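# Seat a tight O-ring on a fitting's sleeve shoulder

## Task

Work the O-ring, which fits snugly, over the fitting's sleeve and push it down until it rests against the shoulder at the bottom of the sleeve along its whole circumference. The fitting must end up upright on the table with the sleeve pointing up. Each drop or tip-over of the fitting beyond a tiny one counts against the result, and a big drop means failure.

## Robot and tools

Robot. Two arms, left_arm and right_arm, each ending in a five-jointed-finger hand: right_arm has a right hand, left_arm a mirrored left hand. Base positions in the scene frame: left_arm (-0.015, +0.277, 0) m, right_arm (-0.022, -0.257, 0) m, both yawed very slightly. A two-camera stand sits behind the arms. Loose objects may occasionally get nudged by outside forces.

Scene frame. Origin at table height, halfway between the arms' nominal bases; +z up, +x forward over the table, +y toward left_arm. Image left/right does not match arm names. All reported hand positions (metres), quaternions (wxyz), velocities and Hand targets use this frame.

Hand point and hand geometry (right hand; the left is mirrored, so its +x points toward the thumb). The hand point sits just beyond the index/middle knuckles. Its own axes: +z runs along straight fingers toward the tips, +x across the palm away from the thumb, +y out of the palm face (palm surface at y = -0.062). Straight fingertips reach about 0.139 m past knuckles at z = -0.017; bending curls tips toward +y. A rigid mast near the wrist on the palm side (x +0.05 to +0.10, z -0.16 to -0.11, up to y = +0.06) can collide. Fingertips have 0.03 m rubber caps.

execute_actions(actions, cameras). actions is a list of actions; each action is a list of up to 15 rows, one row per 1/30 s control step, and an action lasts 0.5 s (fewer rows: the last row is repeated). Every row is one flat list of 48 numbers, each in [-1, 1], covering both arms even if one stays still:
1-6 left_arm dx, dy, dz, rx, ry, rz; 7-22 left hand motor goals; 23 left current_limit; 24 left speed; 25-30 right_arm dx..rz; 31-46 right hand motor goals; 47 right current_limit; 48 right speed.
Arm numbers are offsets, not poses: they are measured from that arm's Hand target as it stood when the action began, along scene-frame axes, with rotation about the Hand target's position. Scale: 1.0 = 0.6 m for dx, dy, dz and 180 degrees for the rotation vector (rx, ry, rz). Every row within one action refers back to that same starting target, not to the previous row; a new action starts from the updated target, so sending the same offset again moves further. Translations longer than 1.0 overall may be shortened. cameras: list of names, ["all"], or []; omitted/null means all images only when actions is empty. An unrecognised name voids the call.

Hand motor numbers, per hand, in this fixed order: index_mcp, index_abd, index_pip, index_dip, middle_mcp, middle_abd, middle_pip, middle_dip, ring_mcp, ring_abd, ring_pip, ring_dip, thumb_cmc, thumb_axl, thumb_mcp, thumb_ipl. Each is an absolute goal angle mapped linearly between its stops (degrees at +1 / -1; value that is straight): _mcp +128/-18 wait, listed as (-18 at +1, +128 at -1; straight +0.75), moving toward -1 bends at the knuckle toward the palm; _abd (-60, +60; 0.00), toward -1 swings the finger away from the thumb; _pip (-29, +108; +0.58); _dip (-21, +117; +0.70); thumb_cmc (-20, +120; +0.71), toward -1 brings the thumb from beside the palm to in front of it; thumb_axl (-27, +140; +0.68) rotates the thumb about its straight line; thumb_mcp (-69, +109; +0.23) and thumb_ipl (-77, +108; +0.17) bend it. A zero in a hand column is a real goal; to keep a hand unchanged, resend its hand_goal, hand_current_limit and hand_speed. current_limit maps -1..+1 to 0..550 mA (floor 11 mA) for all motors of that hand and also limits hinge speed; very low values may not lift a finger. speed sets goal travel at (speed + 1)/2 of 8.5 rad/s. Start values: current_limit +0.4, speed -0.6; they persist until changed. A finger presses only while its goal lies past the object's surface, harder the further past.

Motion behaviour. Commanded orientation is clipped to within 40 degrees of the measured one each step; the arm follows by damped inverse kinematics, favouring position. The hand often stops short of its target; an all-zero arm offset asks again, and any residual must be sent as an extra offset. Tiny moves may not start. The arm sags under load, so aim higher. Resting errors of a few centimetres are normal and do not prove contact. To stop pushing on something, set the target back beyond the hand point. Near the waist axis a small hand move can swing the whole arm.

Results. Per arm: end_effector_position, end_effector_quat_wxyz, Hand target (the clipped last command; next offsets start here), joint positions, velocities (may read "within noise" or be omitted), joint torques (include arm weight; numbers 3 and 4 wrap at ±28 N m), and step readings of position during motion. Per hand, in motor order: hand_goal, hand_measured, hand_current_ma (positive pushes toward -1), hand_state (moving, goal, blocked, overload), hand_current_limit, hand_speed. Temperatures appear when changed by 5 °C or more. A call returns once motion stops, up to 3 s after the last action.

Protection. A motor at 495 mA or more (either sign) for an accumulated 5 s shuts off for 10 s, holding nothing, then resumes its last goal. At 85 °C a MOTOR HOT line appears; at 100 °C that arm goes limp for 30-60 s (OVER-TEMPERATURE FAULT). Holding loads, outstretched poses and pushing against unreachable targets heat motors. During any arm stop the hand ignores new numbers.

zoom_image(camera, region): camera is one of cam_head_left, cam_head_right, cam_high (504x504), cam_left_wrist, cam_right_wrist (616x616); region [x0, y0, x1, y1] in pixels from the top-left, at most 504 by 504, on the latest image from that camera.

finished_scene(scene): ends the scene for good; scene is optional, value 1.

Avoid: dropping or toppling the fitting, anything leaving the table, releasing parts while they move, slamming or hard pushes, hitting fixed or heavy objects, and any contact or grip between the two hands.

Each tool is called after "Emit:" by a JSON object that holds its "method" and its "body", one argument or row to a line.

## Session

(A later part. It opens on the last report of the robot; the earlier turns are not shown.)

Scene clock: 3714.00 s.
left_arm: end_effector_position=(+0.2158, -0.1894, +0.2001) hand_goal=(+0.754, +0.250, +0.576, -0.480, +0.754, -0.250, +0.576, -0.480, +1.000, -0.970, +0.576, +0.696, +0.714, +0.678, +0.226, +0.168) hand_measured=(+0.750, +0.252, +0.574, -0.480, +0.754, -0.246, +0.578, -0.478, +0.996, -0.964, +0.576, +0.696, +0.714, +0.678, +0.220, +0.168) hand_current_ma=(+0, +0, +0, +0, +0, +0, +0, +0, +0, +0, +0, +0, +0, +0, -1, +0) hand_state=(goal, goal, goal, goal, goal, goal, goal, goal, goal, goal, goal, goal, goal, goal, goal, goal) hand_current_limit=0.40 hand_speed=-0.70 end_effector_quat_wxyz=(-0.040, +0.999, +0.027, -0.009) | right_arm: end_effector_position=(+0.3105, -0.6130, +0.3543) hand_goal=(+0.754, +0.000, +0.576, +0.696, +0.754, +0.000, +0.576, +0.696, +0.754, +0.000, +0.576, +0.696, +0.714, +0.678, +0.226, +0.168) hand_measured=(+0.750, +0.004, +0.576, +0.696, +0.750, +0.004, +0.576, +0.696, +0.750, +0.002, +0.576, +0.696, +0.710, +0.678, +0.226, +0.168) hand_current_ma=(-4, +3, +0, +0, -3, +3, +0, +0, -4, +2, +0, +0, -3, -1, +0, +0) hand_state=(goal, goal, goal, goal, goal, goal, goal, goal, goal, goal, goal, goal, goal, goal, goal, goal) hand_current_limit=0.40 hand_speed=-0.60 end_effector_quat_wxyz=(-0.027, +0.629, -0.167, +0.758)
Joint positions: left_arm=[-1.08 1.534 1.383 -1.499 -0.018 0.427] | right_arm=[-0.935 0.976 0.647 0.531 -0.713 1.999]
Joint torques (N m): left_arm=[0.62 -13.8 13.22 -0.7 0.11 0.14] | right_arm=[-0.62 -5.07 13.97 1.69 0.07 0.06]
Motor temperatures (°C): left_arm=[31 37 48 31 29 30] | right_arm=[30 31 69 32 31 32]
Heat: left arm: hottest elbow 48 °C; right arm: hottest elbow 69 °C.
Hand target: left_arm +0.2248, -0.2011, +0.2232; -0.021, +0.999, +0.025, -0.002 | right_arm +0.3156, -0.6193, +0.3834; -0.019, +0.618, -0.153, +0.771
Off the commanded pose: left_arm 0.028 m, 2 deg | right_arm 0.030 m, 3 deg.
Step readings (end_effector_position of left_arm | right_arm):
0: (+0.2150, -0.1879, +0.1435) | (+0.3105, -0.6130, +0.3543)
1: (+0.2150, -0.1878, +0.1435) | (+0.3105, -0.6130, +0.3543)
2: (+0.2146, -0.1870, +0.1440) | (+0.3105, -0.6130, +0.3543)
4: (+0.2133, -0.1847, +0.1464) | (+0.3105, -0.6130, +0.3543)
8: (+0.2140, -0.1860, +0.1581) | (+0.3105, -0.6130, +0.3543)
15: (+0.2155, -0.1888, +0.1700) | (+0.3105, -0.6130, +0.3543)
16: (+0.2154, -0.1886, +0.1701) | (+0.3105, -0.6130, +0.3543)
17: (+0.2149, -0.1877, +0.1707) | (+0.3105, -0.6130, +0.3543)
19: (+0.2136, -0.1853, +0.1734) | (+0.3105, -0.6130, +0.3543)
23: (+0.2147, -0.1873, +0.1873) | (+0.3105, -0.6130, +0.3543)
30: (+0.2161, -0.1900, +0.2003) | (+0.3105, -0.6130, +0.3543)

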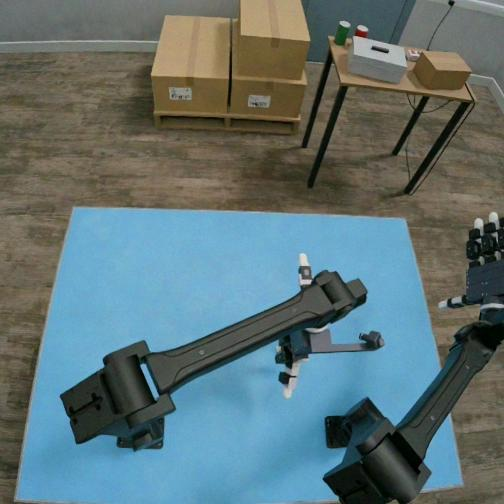

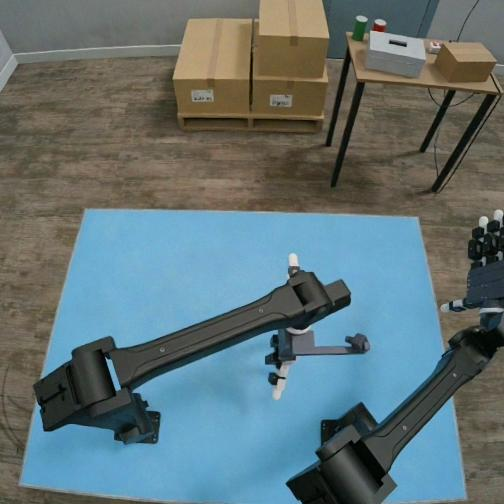

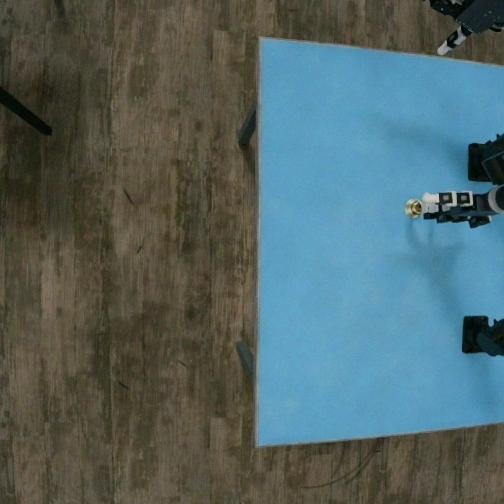

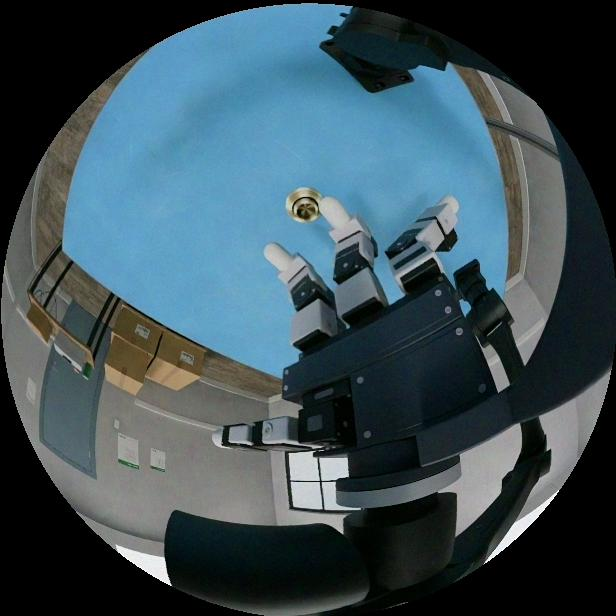

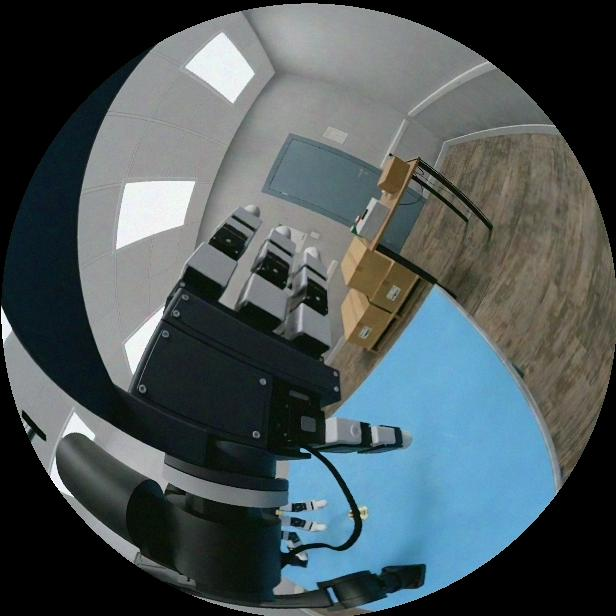

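Emit:
{"method": "execute_actions", "body": {
  "actions": [
    [[0.018,0.047,0,0,0,0,0.754,0.25,0.576,-0.48,0.754,-0.25,0.576,-0.48,1.0,-0.97,0.576,0.696,0.714,0.678,0.226,0.168,0.4,-0.7,0,0,0,0,0,0,0.754,0,0.576,0.696,0.754,0,0.576,0.696,0.754,0,0.576,0.696,0.714,0.678,0.226,0.168,0.4,-0.6],[0.037,0.094,0,0,0,0,0.754,0.25,0.576,-0.48,0.754,-0.25,0.576,-0.48,1.0,-0.97,0.576,0.696,0.714,0.678,0.226,0.168,0.4,-0.7,0,0,0,0,0,0,0.754,0,0.576,0.696,0.754,0,0.576,0.696,0.754,0,0.576,0.696,0.714,0.678,0.226,0.168,0.4,-0.6]],
    [[0.037,0.094,0,0,0,0,0.754,0.25,0.576,-0.48,0.754,-0.25,0.576,-0.48,1.0,-0.97,0.576,0.696,0.714,0.678,0.226,0.168,0.4,-0.7,0,0,0,0,0,0,0.754,0,0.576,0.696,0.754,0,0.576,0.696,0.754,0,0.576,0.696,0.714,0.678,0.226,0.168,0.4,-0.6]],
    [[0.037,0.094,0,0,0,0,0.754,0.25,0.576,-0.48,0.754,-0.25,0.576,-0.48,1.0,-0.97,0.576,0.696,0.714,0.678,0.226,0.168,0.4,-0.7,0,0,0,0,0,0,0.754,0,0.576,0.696,0.754,0,0.576,0.696,0.754,0,0.576,0.696,0.714,0.678,0.226,0.168,0.4,-0.6]],
    [[0.037,0.094,-0.02,0,0,0,0.754,0.25,0.576,-0.48,0.754,-0.25,0.576,-0.48,1.0,-0.97,0.576,0.696,0.714,0.678,0.226,0.168,0.4,-0.7,0,0,0,0,0,0,0.754,0,0.576,0.696,0.754,0,0.576,0.696,0.754,0,0.576,0.696,0.714,0.678,0.226,0.168,0.4,-0.6]]
  ],
  "cameras": ["cam_left_wrist", "cam_head_left", "cam_high"]
}}

Scene clock: 3746.13 s.
left_arm: end_effector_position=(+0.3161, +0.0229, +0.2151) hand_goal=(+0.754, +0.250, +0.576, -0.480, +0.754, -0.250, +0.576, -0.480, +1.000, -0.970, +0.576, +0.696, +0.714, +0.678, +0.226, +0.168) hand_measured=(+0.752, +0.250, +0.574, -0.480, +0.752, -0.246, +0.578, -0.478, +0.996, -0.964, +0.576, +0.696, +0.714, +0.678, +0.220, +0.168) hand_current_ma=(+0, +0, +0, +0, +0, +0, +0, +0, +0, +0, +0, +0, +0, +0, -1, +0) hand_state=(goal, goal, goal, goal, goal, goal, goal, goal, goal, goal, goal, goal, goal, goal, goal, goal) hand_current_limit=0.40 hand_speed=-0.70 end_effector_quat_wxyz=(-0.023, +0.999, +0.030, -0.003) | right_arm: end_effector_position=(+0.3105, -0.6130, +0.3543) hand_goal=(+0.754, +0.000, +0.576, +0.696, +0.754, +0.000, +0.576, +0.696, +0.754, +0.000, +0.576, +0.696, +0.714, +0.678, +0.226, +0.168) hand_measured=(+0.750, +0.004, +0.576, +0.696, +0.750, +0.004, +0.576, +0.696, +0.750, +0.002, +0.576, +0.696, +0.710, +0.678, +0.226, +0.168) hand_current_ma=(-4, +3, +0, +0, -3, +3, +0, +0, -4, +2, +0, +0, -3, -1, +0, +0) hand_state=(goal, goal, goal, goal, goal, goal, goal, goal, goal, goal, goal, goal, goal, goal, goal, goal) hand_current_limit=0.40 hand_speed=-0.60 end_effector_quat_wxyz=(-0.027, +0.629, -0.167, +0.758)
Joint positions: left_arm=[-0.521 1.274 1.153 -1.479 -0.036 0.98] | right_arm=[-0.935 0.976 0.647 0.531 -0.713 1.999]
Joint torques (N m): left_arm=[0.26 -9.41 7.8 0.43 0.12 0.16] | right_arm=[-0.67 -5.01 13.97 1.69 0.07 0.06]
Motor temperatures (°C): left_arm=[31 38 50 31 29 30] | right_arm=[30 31 69 32 31 32]
Heat: left arm: hottest elbow 50 °C; right arm: hottest elbow 69 °C.
Hand target: left_arm +0.3136, +0.0245, +0.2113; -0.021, +0.999, +0.025, -0.002 | right_arm +0.3156, -0.6193, +0.3834; -0.019, +0.618, -0.153, +0.771
Off the commanded pose: left_arm 0.005 m, 1 deg | right_arm 0.030 m, 3 deg.
Step readings (end_effector_position of left_arm | right_arm):
0: (+0.2158, -0.1894, +0.2001) | (+0.3105, -0.6130, +0.3543)
1: (+0.2158, -0.1894, +0.2001) | (+0.3105, -0.6130, +0.3543)
2: (+0.2172, -0.1885, +0.2005) | (+0.3105, -0.6130, +0.3543)
4: (+0.2206, -0.1859, +0.2039) | (+0.3105, -0.6130, +0.3543)
8: (+0.2407, -0.1650, +0.2195) | (+0.3105, -0.6130, +0.3543)
15: (+0.2541, -0.1486, +0.2390) | (+0.3105, -0.6130, +0.3543)
16: (+0.2534, -0.1488, +0.2387) | (+0.3105, -0.6130, +0.3543)
17: (+0.2533, -0.1463, +0.2362) | (+0.3105, -0.6130, +0.3543)
19: (+0.2528, -0.1365, +0.2300) | (+0.3105, -0.6130, +0.3543)
23: (+0.2659, -0.1051, +0.2217) | (+0.3105, -0.6130, +0.3543)
30: (+0.2753, -0.0916, +0.2301) | (+0.3105, -0.6130, +0.3543)
31: (+0.2748, -0.0916, +0.2304) | (+0.3105, -0.6130, +0.3543)
32: (+0.2750, -0.0895, +0.2301) | (+0.3105, -0.6130, +0.3543)
34: (+0.2758, -0.0802, +0.2275) | (+0.3105, -0.6130, +0.3543)
38: (+0.2909, -0.0474, +0.2248) | (+0.3105, -0.6130, +0.3543)
45: (+0.2978, -0.0348, +0.2304) | (+0.3105, -0.6130, +0.3543)
46: (+0.2974, -0.0348, +0.2302) | (+0.3105, -0.6130, +0.3543)
47: (+0.2974, -0.0327, +0.2287) | (+0.3105, -0.6130, +0.3543)
49: (+0.2988, -0.0230, +0.2245) | (+0.3105, -0.6130, +0.3543)
53: (+0.3114, +0.0132, +0.2147) | (+0.3105, -0.6130, +0.3543)
60: (+0.3177, +0.0239, +0.2150) | (+0.3105, -0.6130, +0.3543)
Images, in order (width x height): cam_head_left 504x504, cam_high 504x504, cam_left_wrist 616x616.

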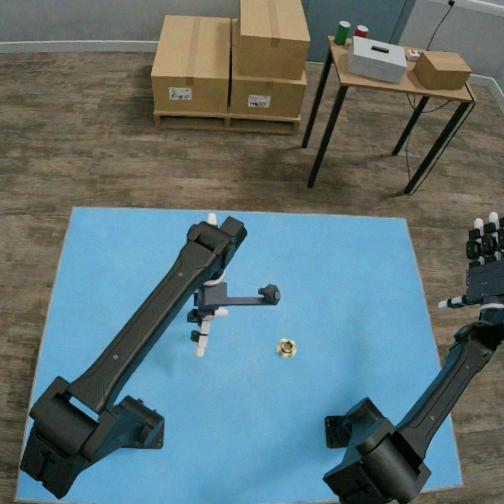

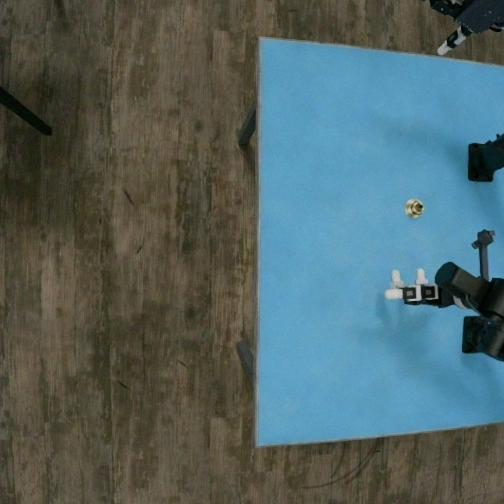

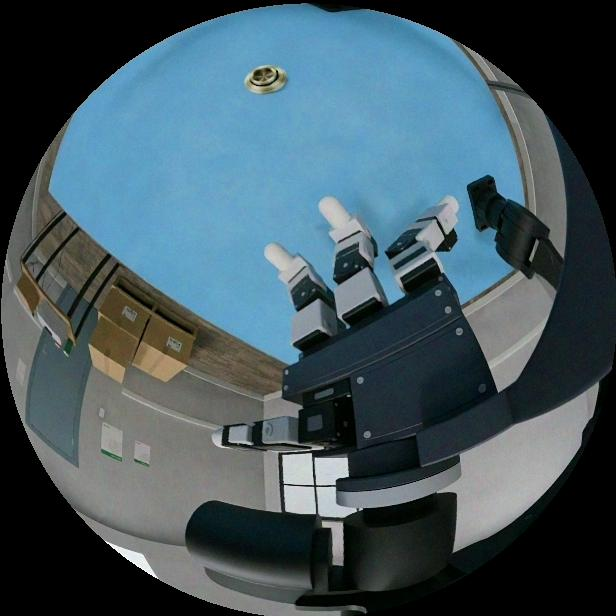

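Emit:
{"method": "zoom_image", "body": {
  "camera": "cam_left_wrist",
  "region": [240, 54, 292, 106]
}}

Emit:
{"method": "zoom_image", "body": {
  "camera": "cam_head_left",
  "region": [272, 333, 302, 363]
}}

Emit:
{"method": "zoom_image", "body": {
  "camera": "cam_high",
  "region": [400, 195, 428, 223]
}}

Scaled by 9.692 from the camera's 616x616 image, which has a finer 880x880 frame.

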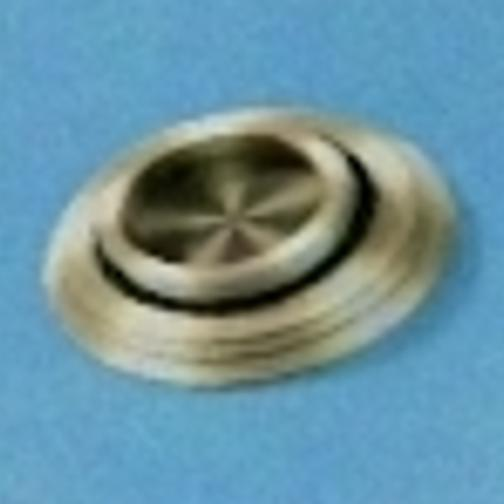

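Scaled by 16.800.

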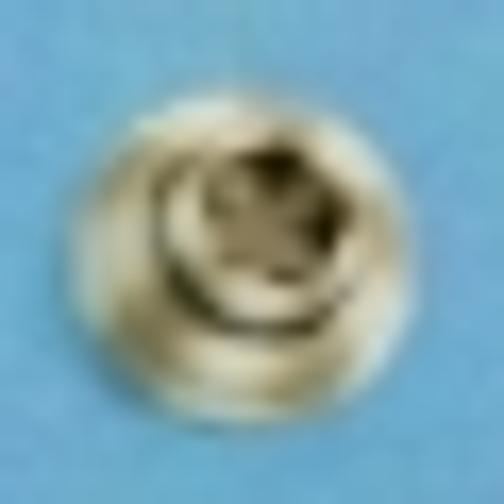

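Scaled by 18.000.

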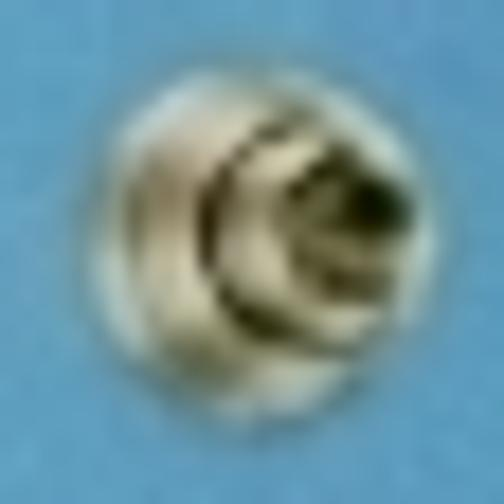

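Emit:
{"method": "execute_actions", "body": {
  "actions": [
    [[-0.005,-0.03,0,0.0016,-0.0012,0.06,0.754,0.25,0.576,-0.48,0.754,-0.25,0.576,-0.48,1.0,-0.97,0.576,0.696,0.714,0.678,0.226,0.168,0.4,-0.7,0,0,0,0,0,0,0.754,0,0.576,0.696,0.754,0,0.576,0.696,0.754,0,0.576,0.696,0.714,0.678,0.226,0.168,0.4,-0.6],[-0.0103,-0.0592,0,0.0033,-0.0023,0.1208,0.754,0.25,0.576,-0.48,0.754,-0.25,0.576,-0.48,1.0,-0.97,0.576,0.696,0.714,0.678,0.226,0.168,0.4,-0.7,0,0,0,0,0,0,0.754,0,0.576,0.696,0.754,0,0.576,0.696,0.754,0,0.576,0.696,0.714,0.678,0.226,0.168,0.4,-0.6]],
    [[-0.0103,-0.0592,0,0.0033,-0.0023,0.1208,0.754,0.25,0.576,-0.48,0.754,-0.25,0.576,-0.48,1.0,-0.97,0.576,0.696,0.714,0.678,0.226,0.168,0.4,-0.7,0,0,0,0,0,0,0.754,0,0.576,0.696,0.754,0,0.576,0.696,0.754,0,0.576,0.696,0.714,0.678,0.226,0.168,0.4,-0.6]],
    [[-0.0103,-0.0592,0,0.0033,-0.0023,0.1208,0.754,0.25,0.576,-0.48,0.754,-0.25,0.576,-0.48,1.0,-0.97,0.576,0.696,0.714,0.678,0.226,0.168,0.4,-0.7,0,0,0,0,0,0,0.754,0,0.576,0.696,0.754,0,0.576,0.696,0.754,0,0.576,0.696,0.714,0.678,0.226,0.168,0.4,-0.6]],
    [[-0.0103,-0.0592,0,0.0033,-0.0023,0.1208,0.754,0.25,0.576,-0.48,0.754,-0.25,0.576,-0.48,1.0,-0.97,0.576,0.696,0.714,0.678,0.226,0.168,0.4,-0.7,0,0,0,0,0,0,0.754,0,0.576,0.696,0.754,0,0.576,0.696,0.754,0,0.576,0.696,0.714,0.678,0.226,0.168,0.4,-0.6]],
    [[0,0,0,0,0,0,0.754,0.25,0.576,-0.48,0.754,-0.25,0.576,-0.48,1.0,-0.97,0.576,0.696,0.714,0.678,0.226,0.168,0.4,-0.7,0,0,0,0,0,0,0.754,0,0.576,0.696,0.754,0,0.576,0.696,0.754,0,0.576,0.696,0.714,0.678,0.226,0.168,0.4,-0.6]]
  ],
  "cameras": ["cam_left_wrist"]
}}

Scene clock: 3856.03 s.
left_arm: end_effector_position=(+0.2796, -0.1049, +0.1996) hand_goal=(+0.754, +0.250, +0.576, -0.480, +0.754, -0.250, +0.576, -0.480, +1.000, -0.970, +0.576, +0.696, +0.714, +0.678, +0.226, +0.168) hand_measured=(+0.752, +0.250, +0.574, -0.480, +0.752, -0.248, +0.578, -0.478, +0.996, -0.964, +0.576, +0.696, +0.714, +0.678, +0.220, +0.168) hand_current_ma=(+0, +0, +0, +0, +0, +0, +0, +0, +0, +0, +0, +0, +0, +0, -1, +0) hand_state=(goal, goal, goal, goal, goal, goal, goal, goal, goal, goal, goal, goal, goal, goal, goal, goal) hand_current_limit=0.40 hand_speed=-0.70 end_effector_quat_wxyz=(-0.043, +0.712, +0.701, +0.000) | right_arm: end_effector_position=(+0.3105, -0.6130, +0.3543) hand_goal=(+0.754, +0.000, +0.576, +0.696, +0.754, +0.000, +0.576, +0.696, +0.754, +0.000, +0.576, +0.696, +0.714, +0.678, +0.226, +0.168) hand_measured=(+0.750, +0.004, +0.576, +0.696, +0.750, +0.004, +0.576, +0.696, +0.750, +0.002, +0.576, +0.696, +0.710, +0.678, +0.226, +0.168) hand_current_ma=(-4, +3, +0, +0, -3, +3, +0, +0, -4, +2, +0, +0, -3, -1, +0, +0) hand_state=(goal, goal, goal, goal, goal, goal, goal, goal, goal, goal, goal, goal, goal, goal, goal, goal) hand_current_limit=0.40 hand_speed=-0.60 end_effector_quat_wxyz=(-0.027, +0.629, -0.167, +0.758)
Joint positions: left_arm=[-1.073 1.591 1.439 -1.501 0.025 -1.066] | right_arm=[-0.935 0.976 0.647 0.531 -0.713 1.999]
Joint torques (N m): left_arm=[0.32 -12.69 13.37 -0.81 -0.06 -0.09] | right_arm=[-0.67 -5.07 13.96 1.7 0.07 0.06]
Motor temperatures (°C): left_arm=[31 36 47 31 29 30] | right_arm=[30 31 69 32 31 32]
Heat: left arm: hottest elbow 47 °C; right arm: hottest elbow 69 °C.
Hand target: left_arm +0.2889, -0.1177, +0.2113; -0.032, +0.707, +0.706, -0.002 | right_arm +0.3156, -0.6193, +0.3834; -0.019, +0.618, -0.153, +0.771
Off the commanded pose: left_arm 0.020 m, 1 deg | right_arm 0.030 m, 3 deg.
Step readings (end_effector_position of left_arm | right_arm):
0: (+0.3161, +0.0229, +0.2151) | (+0.3105, -0.6130, +0.3543)
1: (+0.3161, +0.0229, +0.2151) | (+0.3105, -0.6130, +0.3543)
2: (+0.3164, +0.0222, +0.2152) | (+0.3105, -0.6130, +0.3543)
4: (+0.3171, +0.0171, +0.2159) | (+0.3105, -0.6130, +0.3543)
8: (+0.3067, -0.0057, +0.2168) | (+0.3105, -0.6130, +0.3543)
15: (+0.3051, -0.0145, +0.2166) | (+0.3105, -0.6130, +0.3543)
16: (+0.3063, -0.0137, +0.2166) | (+0.3105, -0.6130, +0.3543)
17: (+0.3067, -0.0143, +0.2167) | (+0.3105, -0.6130, +0.3543)
19: (+0.3043, -0.0191, +0.2164) | (+0.3105, -0.6130, +0.3543)
23: (+0.2870, -0.0385, +0.2112) | (+0.3105, -0.6130, +0.3543)
30: (+0.2870, -0.0389, +0.1968) | (+0.3105, -0.6130, +0.3543)
31: (+0.2878, -0.0379, +0.1955) | (+0.3105, -0.6130, +0.3543)
32: (+0.2876, -0.0379, +0.1946) | (+0.3105, -0.6130, +0.3543)
34: (+0.2857, -0.0423, +0.1933) | (+0.3105, -0.6130, +0.3543)
38: (+0.2767, -0.0647, +0.1932) | (+0.3105, -0.6130, +0.3543)
45: (+0.2808, -0.0718, +0.1931) | (+0.3105, -0.6130, +0.3543)
46: (+0.2819, -0.0713, +0.1935) | (+0.3105, -0.6130, +0.3543)
47: (+0.2819, -0.0717, +0.1938) | (+0.3105, -0.6130, +0.3543)
49: (+0.2829, -0.0774, +0.1961) | (+0.3105, -0.6130, +0.3543)
53: (+0.2801, -0.1014, +0.1996) | (+0.3105, -0.6130, +0.3543)
60: (+0.2791, -0.1091, +0.1944) | (+0.3105, -0.6130, +0.3543)
61: (+0.2793, -0.1083, +0.1943) | (+0.3105, -0.6130, +0.3543)
62: (+0.2794, -0.1076, +0.1945) | (+0.3105, -0.6130, +0.3543)
64: (+0.2793, -0.1062, +0.1954) | (+0.3105, -0.6130, +0.3543)
68: (+0.2796, -0.1056, +0.1982) | (+0.3105, -0.6130, +0.3543)
75: (+0.2797, -0.1052, +0.1996) | (+0.3105, -0.6130, +0.3543)
Images, in order (width x height): cam_left_wrist 616x616.

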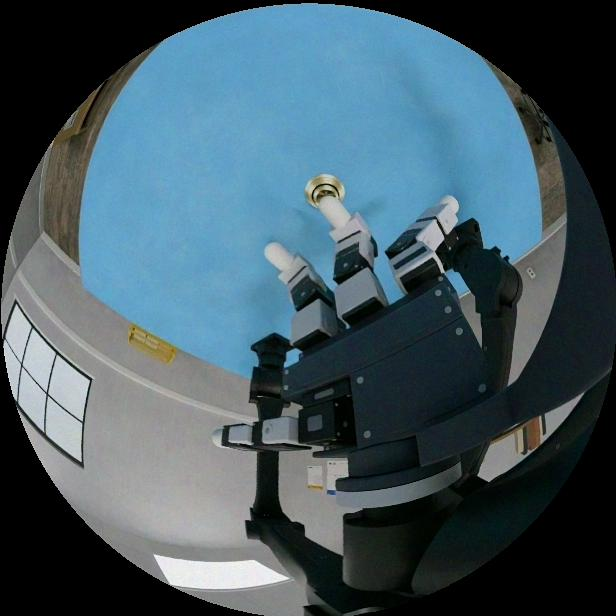

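Emit:
{"method": "execute_actions", "body": {
  "actions": [
    [[0,0,-0.045,0,-0.011,0,0.754,0.25,0.576,-0.48,0.754,-0.25,0.576,-0.48,1.0,-0.97,0.576,0.696,0.714,0.678,0.226,0.168,0.4,-0.7,0,0,0,0,0,0,0.754,0,0.576,0.696,0.754,0,0.576,0.696,0.754,0,0.576,0.696,0.714,0.678,0.226,0.168,0.4,-0.6]],
    [[0,0,-0.045,0,0,0,0.754,0.25,0.576,-0.48,0.754,-0.25,0.576,-0.48,1.0,-0.97,0.576,0.696,0.714,0.678,0.226,0.168,0.4,-0.7,0,0,0,0,0,0,0.754,0,0.576,0.696,0.754,0,0.576,0.696,0.754,0,0.576,0.696,0.714,0.678,0.226,0.168,0.4,-0.6]],
    [[0,0,-0.045,0,0,0,0.754,0.25,0.576,-0.48,0.754,-0.25,0.576,-0.48,1.0,-0.97,0.576,0.696,0.714,0.678,0.226,0.168,0.4,-0.7,0,0,0,0,0,0,0.754,0,0.576,0.696,0.754,0,0.576,0.696,0.754,0,0.576,0.696,0.714,0.678,0.226,0.168,0.4,-0.6]]
  ],
  "cameras": ["cam_left_wrist"]
}}

Emit:
{"method": "zoom_image", "body": {
  "camera": "cam_left_wrist",
  "region": [284, 192, 344, 252]
}}

Scene clock: 3876.93 s.
left_arm: end_effector_position=(+0.2928, -0.1178, +0.1447) hand_goal=(+0.754, +0.250, +0.576, -0.480, +0.754, -0.250, +0.576, -0.480, +1.000, -0.970, +0.576, +0.696, +0.714, +0.678, +0.226, +0.168) hand_measured=(+0.752, +0.250, +0.574, -0.480, +0.752, -0.248, +0.578, -0.478, +0.996, -0.964, +0.576, +0.696, +0.714, +0.678, +0.220, +0.168) hand_current_ma=(+0, +0, +0, +0, +0, +0, +0, +0, +0, +0, +0, +0, +0, +0, -1, +0) hand_state=(goal, goal, goal, goal, goal, goal, goal, goal, goal, goal, goal, goal, goal, goal, goal, goal) hand_current_limit=0.40 hand_speed=-0.70 end_effector_quat_wxyz=(-0.011, +0.708, +0.706, +0.006) | right_arm: end_effector_position=(+0.3105, -0.6130, +0.3543) hand_goal=(+0.754, +0.000, +0.576, +0.696, +0.754, +0.000, +0.576, +0.696, +0.754, +0.000, +0.576, +0.696, +0.714, +0.678, +0.226, +0.168) hand_measured=(+0.750, +0.004, +0.576, +0.696, +0.750, +0.004, +0.576, +0.696, +0.750, +0.002, +0.576, +0.696, +0.710, +0.678, +0.226, +0.168) hand_current_ma=(-4, +3, +0, +0, -3, +3, +0, +0, -4, +2, +0, +0, -3, -1, +0, +0) hand_state=(goal, goal, goal, goal, goal, goal, goal, goal, goal, goal, goal, goal, goal, goal, goal, goal) hand_current_limit=0.40 hand_speed=-0.60 end_effector_quat_wxyz=(-0.027, +0.629, -0.167, +0.758)
Joint positions: left_arm=[-1.073 1.635 1.338 -1.298 -0.005 -1.08] | right_arm=[-0.935 0.976 0.647 0.531 -0.713 1.999]
Joint torques (N m): left_arm=[-0.62 -13.33 7.5 0.35 -0.11 -0.11] | right_arm=[-0.67 -5.01 13.97 1.69 0.07 0.06]
Motor temperatures (°C): left_arm=[31 37 49 31 29 30] | right_arm=[30 31 69 32 31 32]
Heat: left arm: hottest elbow 49 °C; right arm: hottest elbow 69 °C.
Hand target: left_arm +0.2889, -0.1176, +0.1303; -0.020, +0.707, +0.707, +0.010 | right_arm +0.3156, -0.6193, +0.3834; -0.019, +0.618, -0.153, +0.771
Off the commanded pose: left_arm 0.015 m, 1 deg | right_arm 0.030 m, 3 deg.
Step readings (end_effector_position of left_arm | right_arm):
0: (+0.2796, -0.1047, +0.1996) | (+0.3105, -0.6130, +0.3543)
1: (+0.2797, -0.1046, +0.1997) | (+0.3105, -0.6130, +0.3543)
2: (+0.2806, -0.1046, +0.2001) | (+0.3105, -0.6130, +0.3543)
4: (+0.2843, -0.1068, +0.2012) | (+0.3105, -0.6130, +0.3543)
8: (+0.2899, -0.1137, +0.2018) | (+0.3105, -0.6130, +0.3543)
15: (+0.2918, -0.1160, +0.2017) | (+0.3105, -0.6130, +0.3543)
16: (+0.2918, -0.1161, +0.2014) | (+0.3105, -0.6130, +0.3543)
17: (+0.2920, -0.1165, +0.2001) | (+0.3105, -0.6130, +0.3543)
19: (+0.2927, -0.1177, +0.1954) | (+0.3105, -0.6130, +0.3543)
23: (+0.2916, -0.1156, +0.1803) | (+0.3105, -0.6130, +0.3543)
30: (+0.2922, -0.1168, +0.1708) | (+0.3105, -0.6130, +0.3543)
31: (+0.2923, -0.1169, +0.1707) | (+0.3105, -0.6130, +0.3543)
32: (+0.2926, -0.1175, +0.1699) | (+0.3105, -0.6130, +0.3543)
34: (+0.2934, -0.1191, +0.1658) | (+0.3105, -0.6130, +0.3543)
38: (+0.2923, -0.1168, +0.1530) | (+0.3105, -0.6130, +0.3543)
45: (+0.2926, -0.1175, +0.1447) | (+0.3105, -0.6130, +0.3543)
Images, in order (width x height): cam_left_wrist 616x616.

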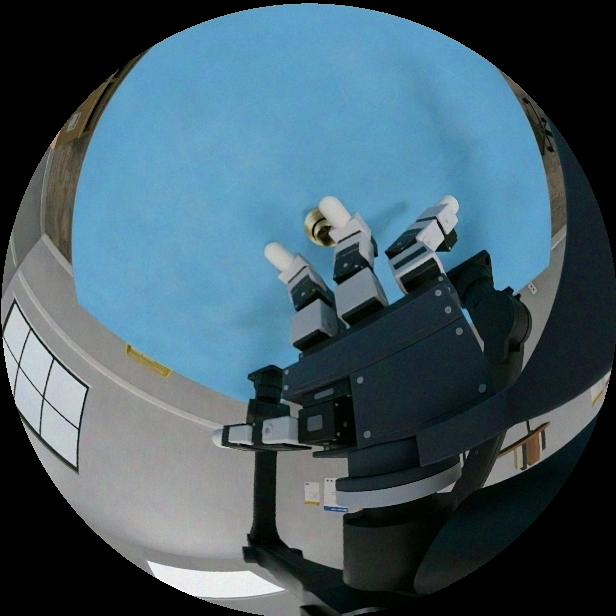

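Scaled by 8.400 from the camera's 616x616 image, which has a finer 880x880 frame.

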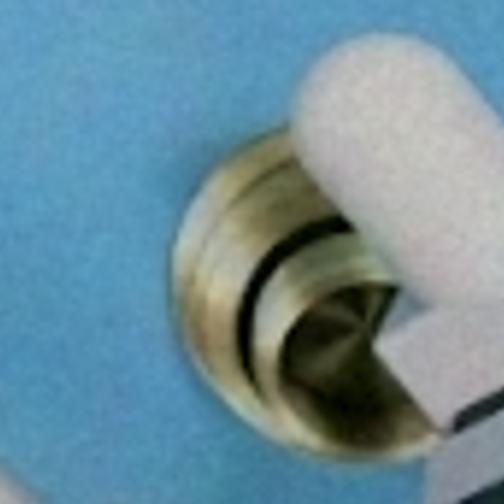

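Emit:
{"method": "execute_actions", "body": {
  "actions": [
    [[-0.005,-0.0075,-0.015,0,0,0,0.754,0.25,0.576,-0.48,0.754,-0.25,0.576,-0.48,1.0,-0.97,0.576,0.696,0.714,0.678,0.226,0.168,0.4,-0.7,0,0,0,0,0,0,0.754,0,0.576,0.696,0.754,0,0.576,0.696,0.754,0,0.576,0.696,0.714,0.678,0.226,0.168,0.4,-0.6]],
    [[0,0,-0.01,0,0,0,0.754,0.25,0.576,-0.48,0.754,-0.25,0.576,-0.48,1.0,-0.97,0.576,0.696,0.714,0.678,0.226,0.168,0.4,-0.7,0,0,0,0,0,0,0.754,0,0.576,0.696,0.754,0,0.576,0.696,0.754,0,0.576,0.696,0.714,0.678,0.226,0.168,0.4,-0.6]]
  ],
  "cameras": ["cam_left_wrist"]
}}

Emit:
{"method": "zoom_image", "body": {
  "camera": "cam_left_wrist",
  "region": [284, 192, 354, 262]
}}

Scene clock: 3886.90 s.
left_arm: end_effector_position=(+0.2911, -0.1230, +0.1327) hand_goal=(+0.754, +0.250, +0.576, -0.480, +0.754, -0.250, +0.576, -0.480, +1.000, -0.970, +0.576, +0.696, +0.714, +0.678, +0.226, +0.168) hand_measured=(+0.752, +0.250, +0.574, -0.480, +0.752, -0.248, +0.578, -0.478, +0.996, -0.964, +0.576, +0.696, +0.714, +0.678, +0.220, +0.168) hand_current_ma=(+0, +0, +0, +0, +0, +0, +0, +0, +0, +0, +0, +0, +0, +0, -1, +0) hand_state=(goal, goal, goal, goal, goal, goal, goal, goal, goal, goal, goal, goal, goal, goal, goal, goal) hand_current_limit=0.40 hand_speed=-0.70 end_effector_quat_wxyz=(-0.008, +0.708, +0.707, +0.005) | right_arm: end_effector_position=(+0.3105, -0.6130, +0.3543) hand_goal=(+0.754, +0.000, +0.576, +0.696, +0.754, +0.000, +0.576, +0.696, +0.754, +0.000, +0.576, +0.696, +0.714, +0.678, +0.226, +0.168) hand_measured=(+0.750, +0.004, +0.576, +0.696, +0.750, +0.004, +0.576, +0.696, +0.750, +0.002, +0.576, +0.696, +0.710, +0.678, +0.226, +0.168) hand_current_ma=(-4, +3, +0, +0, -3, +3, +0, +0, -4, +2, +0, +0, -3, -1, +0, +0) hand_state=(goal, goal, goal, goal, goal, goal, goal, goal, goal, goal, goal, goal, goal, goal, goal, goal) hand_current_limit=0.40 hand_speed=-0.60 end_effector_quat_wxyz=(-0.027, +0.629, -0.167, +0.758)
Joint positions: left_arm=[-1.081 1.65 1.324 -1.262 -0.006 -1.089] | right_arm=[-0.935 0.976 0.647 0.531 -0.713 1.999]
Joint torques (N m): left_arm=[-1.08 -13.57 7.31 0.39 -0.1 -0.11] | right_arm=[-0.62 -5.07 13.96 1.7 0.07 0.06]
Motor temperatures (°C): left_arm=[31 37 49 31 29 30] | right_arm=[30 31 69 32 31 32]
Heat: left arm: hottest elbow 49 °C; right arm: hottest elbow 69 °C.
Hand target: left_arm +0.2859, -0.1222, +0.1154; -0.020, +0.707, +0.707, +0.010 | right_arm +0.3156, -0.6193, +0.3834; -0.019, +0.618, -0.153, +0.771
Off the commanded pose: left_arm 0.018 m, 2 deg | right_arm 0.030 m, 3 deg.
Step readings (end_effector_position of left_arm | right_arm):
0: (+0.2928, -0.1178, +0.1447) | (+0.3105, -0.6130, +0.3543)
1: (+0.2928, -0.1178, +0.1447) | (+0.3105, -0.6130, +0.3543)
2: (+0.2928, -0.1183, +0.1447) | (+0.3105, -0.6130, +0.3543)
4: (+0.2929, -0.1198, +0.1447) | (+0.3105, -0.6130, +0.3543)
8: (+0.2926, -0.1227, +0.1432) | (+0.3105, -0.6130, +0.3543)
15: (+0.2917, -0.1241, +0.1407) | (+0.3105, -0.6130, +0.3543)
16: (+0.2916, -0.1240, +0.1406) | (+0.3105, -0.6130, +0.3543)
17: (+0.2917, -0.1241, +0.1402) | (+0.3105, -0.6130, +0.3543)
19: (+0.2915, -0.1238, +0.1387) | (+0.3105, -0.6130, +0.3543)
23: (+0.2909, -0.1226, +0.1346) | (+0.3105, -0.6130, +0.3543)
30: (+0.2911, -0.1229, +0.1327) | (+0.3105, -0.6130, +0.3543)
Images, in order (width x height): cam_left_wrist 616x616.

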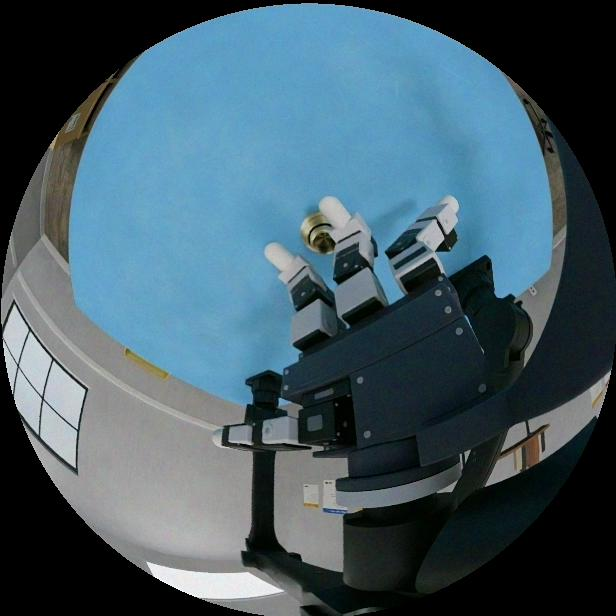

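Scaled by 7.200 from the camera's 616x616 image, which has a finer 880x880 frame.

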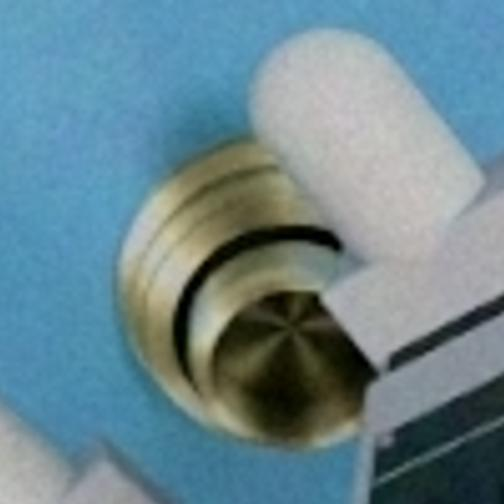

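Emit:
{"method": "execute_actions", "body": {
  "actions": [
    [[0,-0.002,-0.01,0,0,0,0.754,0.19,0.576,-0.48,0.754,-0.19,0.576,-0.48,1.0,-0.97,0.576,0.696,0.714,0.678,0.226,0.168,0.4,-0.8,0,0,0,0,0,0,0.754,0,0.576,0.696,0.754,0,0.576,0.696,0.754,0,0.576,0.696,0.714,0.678,0.226,0.168,0.4,-0.6]],
    [[0,0,-0.006,0,0,0,0.754,0.19,0.576,-0.48,0.754,-0.19,0.576,-0.48,1.0,-0.97,0.576,0.696,0.714,0.678,0.226,0.168,0.4,-0.8,0,0,0,0,0,0,0.754,0,0.576,0.696,0.754,0,0.576,0.696,0.754,0,0.576,0.696,0.714,0.678,0.226,0.168,0.4,-0.6]]
  ],
  "cameras": ["cam_left_wrist"]
}}

Emit:
{"method": "zoom_image", "body": {
  "camera": "cam_left_wrist",
  "region": [290, 202, 350, 262]
}}

Scene clock: 3902.93 s.
left_arm: end_effector_position=(+0.2918, -0.1243, +0.1240) hand_goal=(+0.754, +0.190, +0.576, -0.480, +0.754, -0.190, +0.576, -0.480, +1.000, -0.970, +0.576, +0.696, +0.714, +0.678, +0.226, +0.168) hand_measured=(+0.752, +0.192, +0.574, -0.480, +0.752, -0.192, +0.578, -0.478, +0.996, -0.964, +0.576, +0.696, +0.714, +0.678, +0.220, +0.168) hand_current_ma=(+0, +0, +0, +0, +0, +0, +0, +0, +0, +0, +0, +0, +0, +0, -1, +0) hand_state=(goal, goal, goal, goal, goal, goal, goal, goal, goal, goal, goal, goal, goal, goal, goal, goal) hand_current_limit=0.40 hand_speed=-0.80 end_effector_quat_wxyz=(-0.007, +0.707, +0.707, +0.005) | right_arm: end_effector_position=(+0.3105, -0.6130, +0.3543) hand_goal=(+0.754, +0.000, +0.576, +0.696, +0.754, +0.000, +0.576, +0.696, +0.754, +0.000, +0.576, +0.696, +0.714, +0.678, +0.226, +0.168) hand_measured=(+0.750, +0.004, +0.576, +0.696, +0.750, +0.004, +0.576, +0.696, +0.750, +0.002, +0.576, +0.696, +0.710, +0.678, +0.226, +0.168) hand_current_ma=(-4, +3, +0, +0, -3, +3, +0, +0, -4, +2, +0, +0, -3, -1, +0, +0) hand_state=(goal, goal, goal, goal, goal, goal, goal, goal, goal, goal, goal, goal, goal, goal, goal, goal) hand_current_limit=0.40 hand_speed=-0.60 end_effector_quat_wxyz=(-0.027, +0.629, -0.167, +0.758)
Joint positions: left_arm=[-1.081 1.66 1.313 -1.239 -0.006 -1.09] | right_arm=[-0.935 0.976 0.647 0.531 -0.713 1.999]
Joint torques (N m): left_arm=[-0.79 -13.39 7.15 0.39 -0.07 -0.11] | right_arm=[-0.67 -5.01 13.97 1.69 0.07 0.06]
Motor temperatures (°C): left_arm=[31 38 48 31 29 30] | right_arm=[30 31 69 32 31 32]
Heat: left arm: hottest elbow 48 °C; right arm: hottest elbow 69 °C.
Hand target: left_arm +0.2859, -0.1233, +0.1057; -0.020, +0.707, +0.707, +0.010 | right_arm +0.3156, -0.6193, +0.3834; -0.019, +0.618, -0.153, +0.771
Off the commanded pose: left_arm 0.019 m, 2 deg | right_arm 0.030 m, 3 deg.
Step readings (end_effector_position of left_arm | right_arm):
0: (+0.2911, -0.1230, +0.1327) | (+0.3105, -0.6130, +0.3543)
1: (+0.2911, -0.1230, +0.1327) | (+0.3105, -0.6130, +0.3543)
2: (+0.2912, -0.1232, +0.1327) | (+0.3105, -0.6130, +0.3543)
4: (+0.2917, -0.1241, +0.1324) | (+0.3105, -0.6130, +0.3543)
8: (+0.2924, -0.1255, +0.1311) | (+0.3105, -0.6130, +0.3543)
15: (+0.2916, -0.1240, +0.1274) | (+0.3105, -0.6130, +0.3543)
16: (+0.2916, -0.1240, +0.1272) | (+0.3105, -0.6130, +0.3543)
17: (+0.2916, -0.1239, +0.1271) | (+0.3105, -0.6130, +0.3543)
19: (+0.2917, -0.1242, +0.1264) | (+0.3105, -0.6130, +0.3543)
23: (+0.2917, -0.1242, +0.1250) | (+0.3105, -0.6130, +0.3543)
30: (+0.2918, -0.1242, +0.1240) | (+0.3105, -0.6130, +0.3543)
Images, in order (width x height): cam_left_wrist 616x616.

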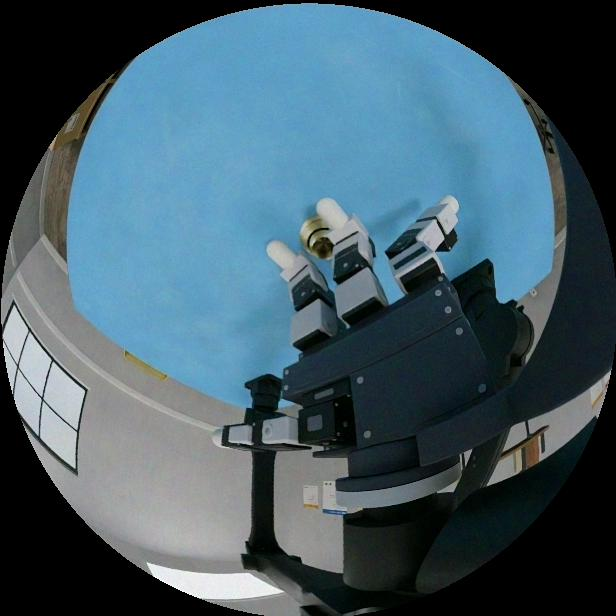

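Scaled by 8.400 from the camera's 616x616 image, which has a finer 880x880 frame.

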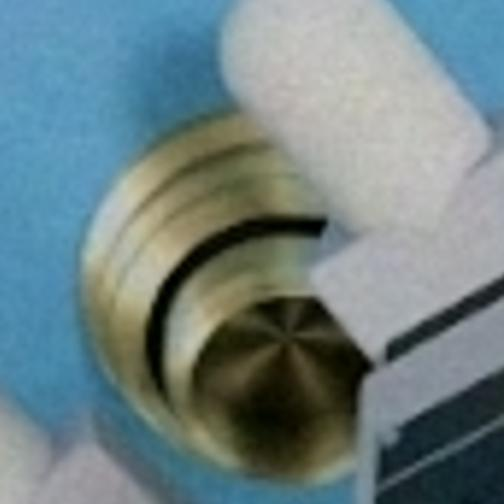

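Emit:
{"method": "execute_actions", "body": {
  "actions": [
    [[0,0,-0.008,0,0,0,0.754,0.175,0.576,-0.48,0.754,-0.175,0.576,-0.48,1.0,-0.97,0.576,0.696,0.714,0.678,0.226,0.168,0.4,-0.85,0,0,0,0,0,0,0.754,0,0.576,0.696,0.754,0,0.576,0.696,0.754,0,0.576,0.696,0.714,0.678,0.226,0.168,0.4,-0.6]],
    [[0,0,-0.008,0,0,0,0.754,0.17,0.576,-0.48,0.754,-0.17,0.576,-0.48,1.0,-0.97,0.576,0.696,0.714,0.678,0.226,0.168,0.4,-0.9,0,0,0,0,0,0,0.754,0,0.576,0.696,0.754,0,0.576,0.696,0.754,0,0.576,0.696,0.714,0.678,0.226,0.168,0.4,-0.6]]
  ],
  "cameras": ["cam_left_wrist"]
}}

Emit:
{"method": "zoom_image", "body": {
  "camera": "cam_left_wrist",
  "region": [290, 202, 350, 262]
}}

Scene clock: 3910.70 s.
left_arm: end_effector_position=(+0.2918, -0.1241, +0.1140) hand_goal=(+0.754, +0.170, +0.576, -0.480, +0.754, -0.170, +0.576, -0.480, +1.000, -0.970, +0.576, +0.696, +0.714, +0.678, +0.226, +0.168) hand_measured=(+0.752, +0.172, +0.574, -0.480, +0.752, -0.172, +0.578, -0.478, +0.996, -0.964, +0.576, +0.696, +0.714, +0.678, +0.220, +0.168) hand_current_ma=(+0, +0, +0, +0, +0, +0, +0, +0, +0, +0, +0, +0, +0, +0, -1, +0) hand_state=(goal, goal, goal, goal, goal, goal, goal, goal, goal, goal, goal, goal, goal, goal, goal, goal) hand_current_limit=0.40 hand_speed=-0.90 end_effector_quat_wxyz=(-0.008, +0.707, +0.707, +0.006) | right_arm: end_effector_position=(+0.3105, -0.6130, +0.3543) hand_goal=(+0.754, +0.000, +0.576, +0.696, +0.754, +0.000, +0.576, +0.696, +0.754, +0.000, +0.576, +0.696, +0.714, +0.678, +0.226, +0.168) hand_measured=(+0.750, +0.004, +0.576, +0.696, +0.750, +0.004, +0.576, +0.696, +0.750, +0.002, +0.576, +0.696, +0.710, +0.678, +0.226, +0.168) hand_current_ma=(-4, +3, +0, +0, -3, +3, +0, +0, -4, +2, +0, +0, -3, -1, +0, +0) hand_state=(goal, goal, goal, goal, goal, goal, goal, goal, goal, goal, goal, goal, goal, goal, goal, goal) hand_current_limit=0.40 hand_speed=-0.60 end_effector_quat_wxyz=(-0.027, +0.629, -0.167, +0.758)
Joint positions: left_arm=[-1.081 1.671 1.298 -1.216 -0.006 -1.09] | right_arm=[-0.935 0.976 0.647 0.531 -0.713 1.999]
Joint torques (N m): left_arm=[-0.91 -13.63 7.2 0.42 -0.09 -0.08] | right_arm=[-0.67 -5.07 13.97 1.69 0.07 0.05]
Motor temperatures (°C): left_arm=[31 38 48 31 29 30] | right_arm=[30 31 69 32 31 32]
Heat: left arm: hottest elbow 48 °C; right arm: hottest elbow 69 °C.
Hand target: left_arm +0.2859, -0.1232, +0.0961; -0.020, +0.707, +0.707, +0.010 | right_arm +0.3156, -0.6193, +0.3834; -0.019, +0.618, -0.153, +0.771
Off the commanded pose: left_arm 0.019 m, 2 deg | right_arm 0.030 m, 3 deg.
Step readings (end_effector_position of left_arm | right_arm):
0: (+0.2918, -0.1243, +0.1240) | (+0.3105, -0.6130, +0.3543)
1: (+0.2918, -0.1243, +0.1240) | (+0.3105, -0.6130, +0.3543)
2: (+0.2919, -0.1245, +0.1239) | (+0.3105, -0.6130, +0.3543)
4: (+0.2922, -0.1250, +0.1235) | (+0.3105, -0.6130, +0.3543)
8: (+0.2919, -0.1245, +0.1211) | (+0.3105, -0.6130, +0.3543)
15: (+0.2918, -0.1242, +0.1186) | (+0.3105, -0.6130, +0.3543)
16: (+0.2918, -0.1243, +0.1186) | (+0.3105, -0.6130, +0.3543)
17: (+0.2919, -0.1244, +0.1186) | (+0.3105, -0.6130, +0.3543)
19: (+0.2923, -0.1253, +0.1185) | (+0.3105, -0.6130, +0.3543)
23: (+0.2924, -0.1255, +0.1172) | (+0.3105, -0.6130, +0.3543)
30: (+0.2918, -0.1241, +0.1141) | (+0.3105, -0.6130, +0.3543)
Images, in order (width x height): cam_left_wrist 616x616.

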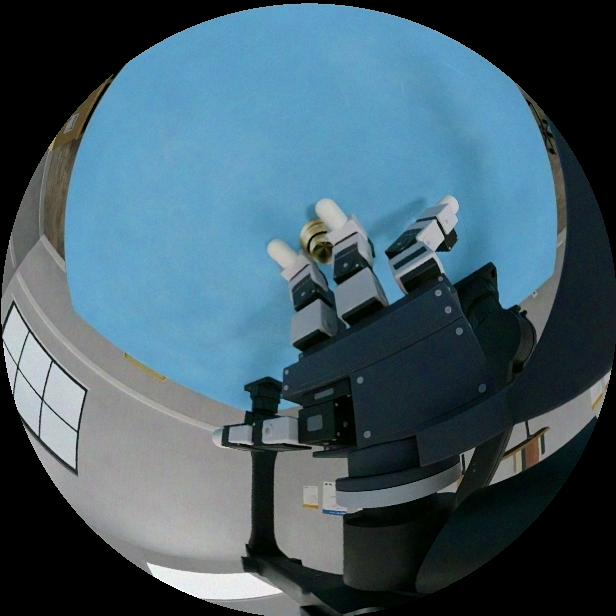

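Scaled by 8.400 from the camera's 616x616 image, which has a finer 880x880 frame.

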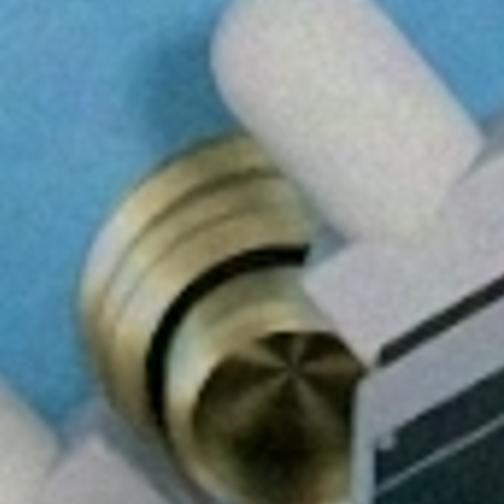

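Emit:
{"method": "execute_actions", "body": {
  "actions": [
    [[0,0,-0.003,0,0,0,0.754,0.155,0.576,-0.48,0.754,-0.155,0.576,-0.48,1.0,-0.97,0.576,0.696,0.714,0.678,0.226,0.168,0.4,-0.9,0,0,0,0,0,0,0.754,0,0.576,0.696,0.754,0,0.576,0.696,0.754,0,0.576,0.696,0.714,0.678,0.226,0.168,0.4,-0.6]],
    [[0,0,-0.005,0,0,0,0.754,0.15,0.576,-0.48,0.754,-0.15,0.576,-0.48,1.0,-0.97,0.576,0.696,0.714,0.678,0.226,0.168,0.4,-0.9,0,0,0,0,0,0,0.754,0,0.576,0.696,0.754,0,0.576,0.696,0.754,0,0.576,0.696,0.714,0.678,0.226,0.168,0.4,-0.6]]
  ],
  "cameras": ["cam_left_wrist"]
}}

Emit:
{"method": "zoom_image", "body": {
  "camera": "cam_left_wrist",
  "region": [290, 212, 350, 272]
}}

Scene clock: 3919.00 s.
left_arm: end_effector_position=(+0.2918, -0.1239, +0.1120) hand_goal=(+0.754, +0.150, +0.576, -0.480, +0.754, -0.150, +0.576, -0.480, +1.000, -0.970, +0.576, +0.696, +0.714, +0.678, +0.226, +0.168) hand_measured=(+0.752, +0.162, +0.574, -0.480, +0.752, -0.156, +0.578, -0.478, +0.996, -0.964, +0.576, +0.696, +0.714, +0.678, +0.220, +0.168) hand_current_ma=(+0, +2, +0, +0, +0, -1, +0, +0, +0, +0, +0, +0, +0, +0, -1, +0) hand_state=(goal, goal, goal, goal, goal, goal, goal, goal, goal, goal, goal, goal, goal, goal, goal, goal) hand_current_limit=0.40 hand_speed=-0.90 end_effector_quat_wxyz=(-0.007, +0.707, +0.707, +0.006) | right_arm: end_effector_position=(+0.3105, -0.6130, +0.3543) hand_goal=(+0.754, +0.000, +0.576, +0.696, +0.754, +0.000, +0.576, +0.696, +0.754, +0.000, +0.576, +0.696, +0.714, +0.678, +0.226, +0.168) hand_measured=(+0.750, +0.004, +0.576, +0.696, +0.750, +0.004, +0.576, +0.696, +0.750, +0.002, +0.576, +0.696, +0.710, +0.678, +0.226, +0.168) hand_current_ma=(-4, +3, +0, +0, -3, +3, +0, +0, -4, +2, +0, +0, -3, -1, +0, +0) hand_state=(goal, goal, goal, goal, goal, goal, goal, goal, goal, goal, goal, goal, goal, goal, goal, goal) hand_current_limit=0.40 hand_speed=-0.60 end_effector_quat_wxyz=(-0.027, +0.629, -0.167, +0.758)
Joint positions: left_arm=[-1.081 1.671 1.292 -1.208 -0.007 -1.091] | right_arm=[-0.935 0.976 0.647 0.531 -0.713 1.999]
Joint torques (N m): left_arm=[-0.97 -13.27 6.99 0.51 -0.03 -0.07] | right_arm=[-0.62 -5.01 13.97 1.69 0.07 0.06]
Motor temperatures (°C): left_arm=[31 37 47 31 29 30] | right_arm=[30 31 69 32 31 32]
Heat: left arm: hottest elbow 47 °C; right arm: hottest elbow 69 °C.
Hand target: left_arm +0.2859, -0.1232, +0.0912; -0.020, +0.707, +0.707, +0.010 | right_arm +0.3156, -0.6193, +0.3834; -0.019, +0.618, -0.153, +0.771
Off the commanded pose: left_arm 0.022 m, 2 deg | right_arm 0.030 m, 3 deg.
Step readings (end_effector_position of left_arm | right_arm):
0: (+0.2918, -0.1241, +0.1140) | (+0.3105, -0.6130, +0.3543)
1: (+0.2918, -0.1241, +0.1140) | (+0.3105, -0.6130, +0.3543)
2: (+0.2919, -0.1242, +0.1140) | (+0.3105, -0.6130, +0.3543)
4: (+0.2919, -0.1243, +0.1140) | (+0.3105, -0.6130, +0.3543)
8: (+0.2919, -0.1243, +0.1140) | (+0.3105, -0.6130, +0.3543)
15: (+0.2919, -0.1243, +0.1140) | (+0.3105, -0.6130, +0.3543)
16: (+0.2919, -0.1243, +0.1138) | (+0.3105, -0.6130, +0.3543)
17: (+0.2918, -0.1241, +0.1135) | (+0.3105, -0.6130, +0.3543)
19: (+0.2919, -0.1242, +0.1129) | (+0.3105, -0.6130, +0.3543)
23: (+0.2918, -0.1240, +0.1121) | (+0.3105, -0.6130, +0.3543)
30: (+0.2918, -0.1239, +0.1120) | (+0.3105, -0.6130, +0.3543)
Images, in order (width x height): cam_left_wrist 616x616.

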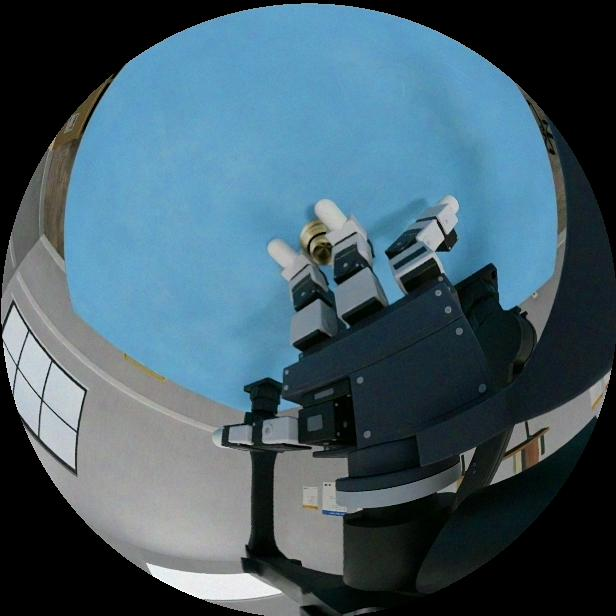

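Scaled by 8.400 from the camera's 616x616 image, which has a finer 880x880 frame.

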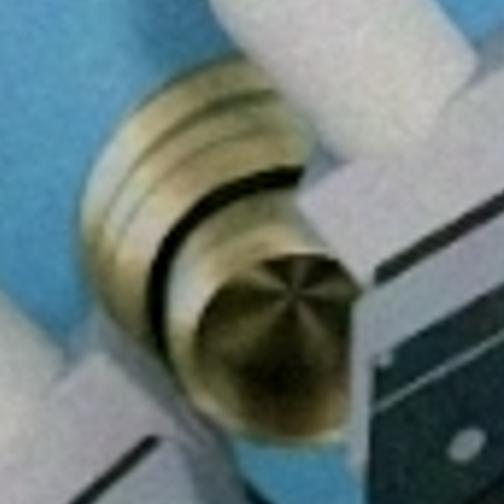

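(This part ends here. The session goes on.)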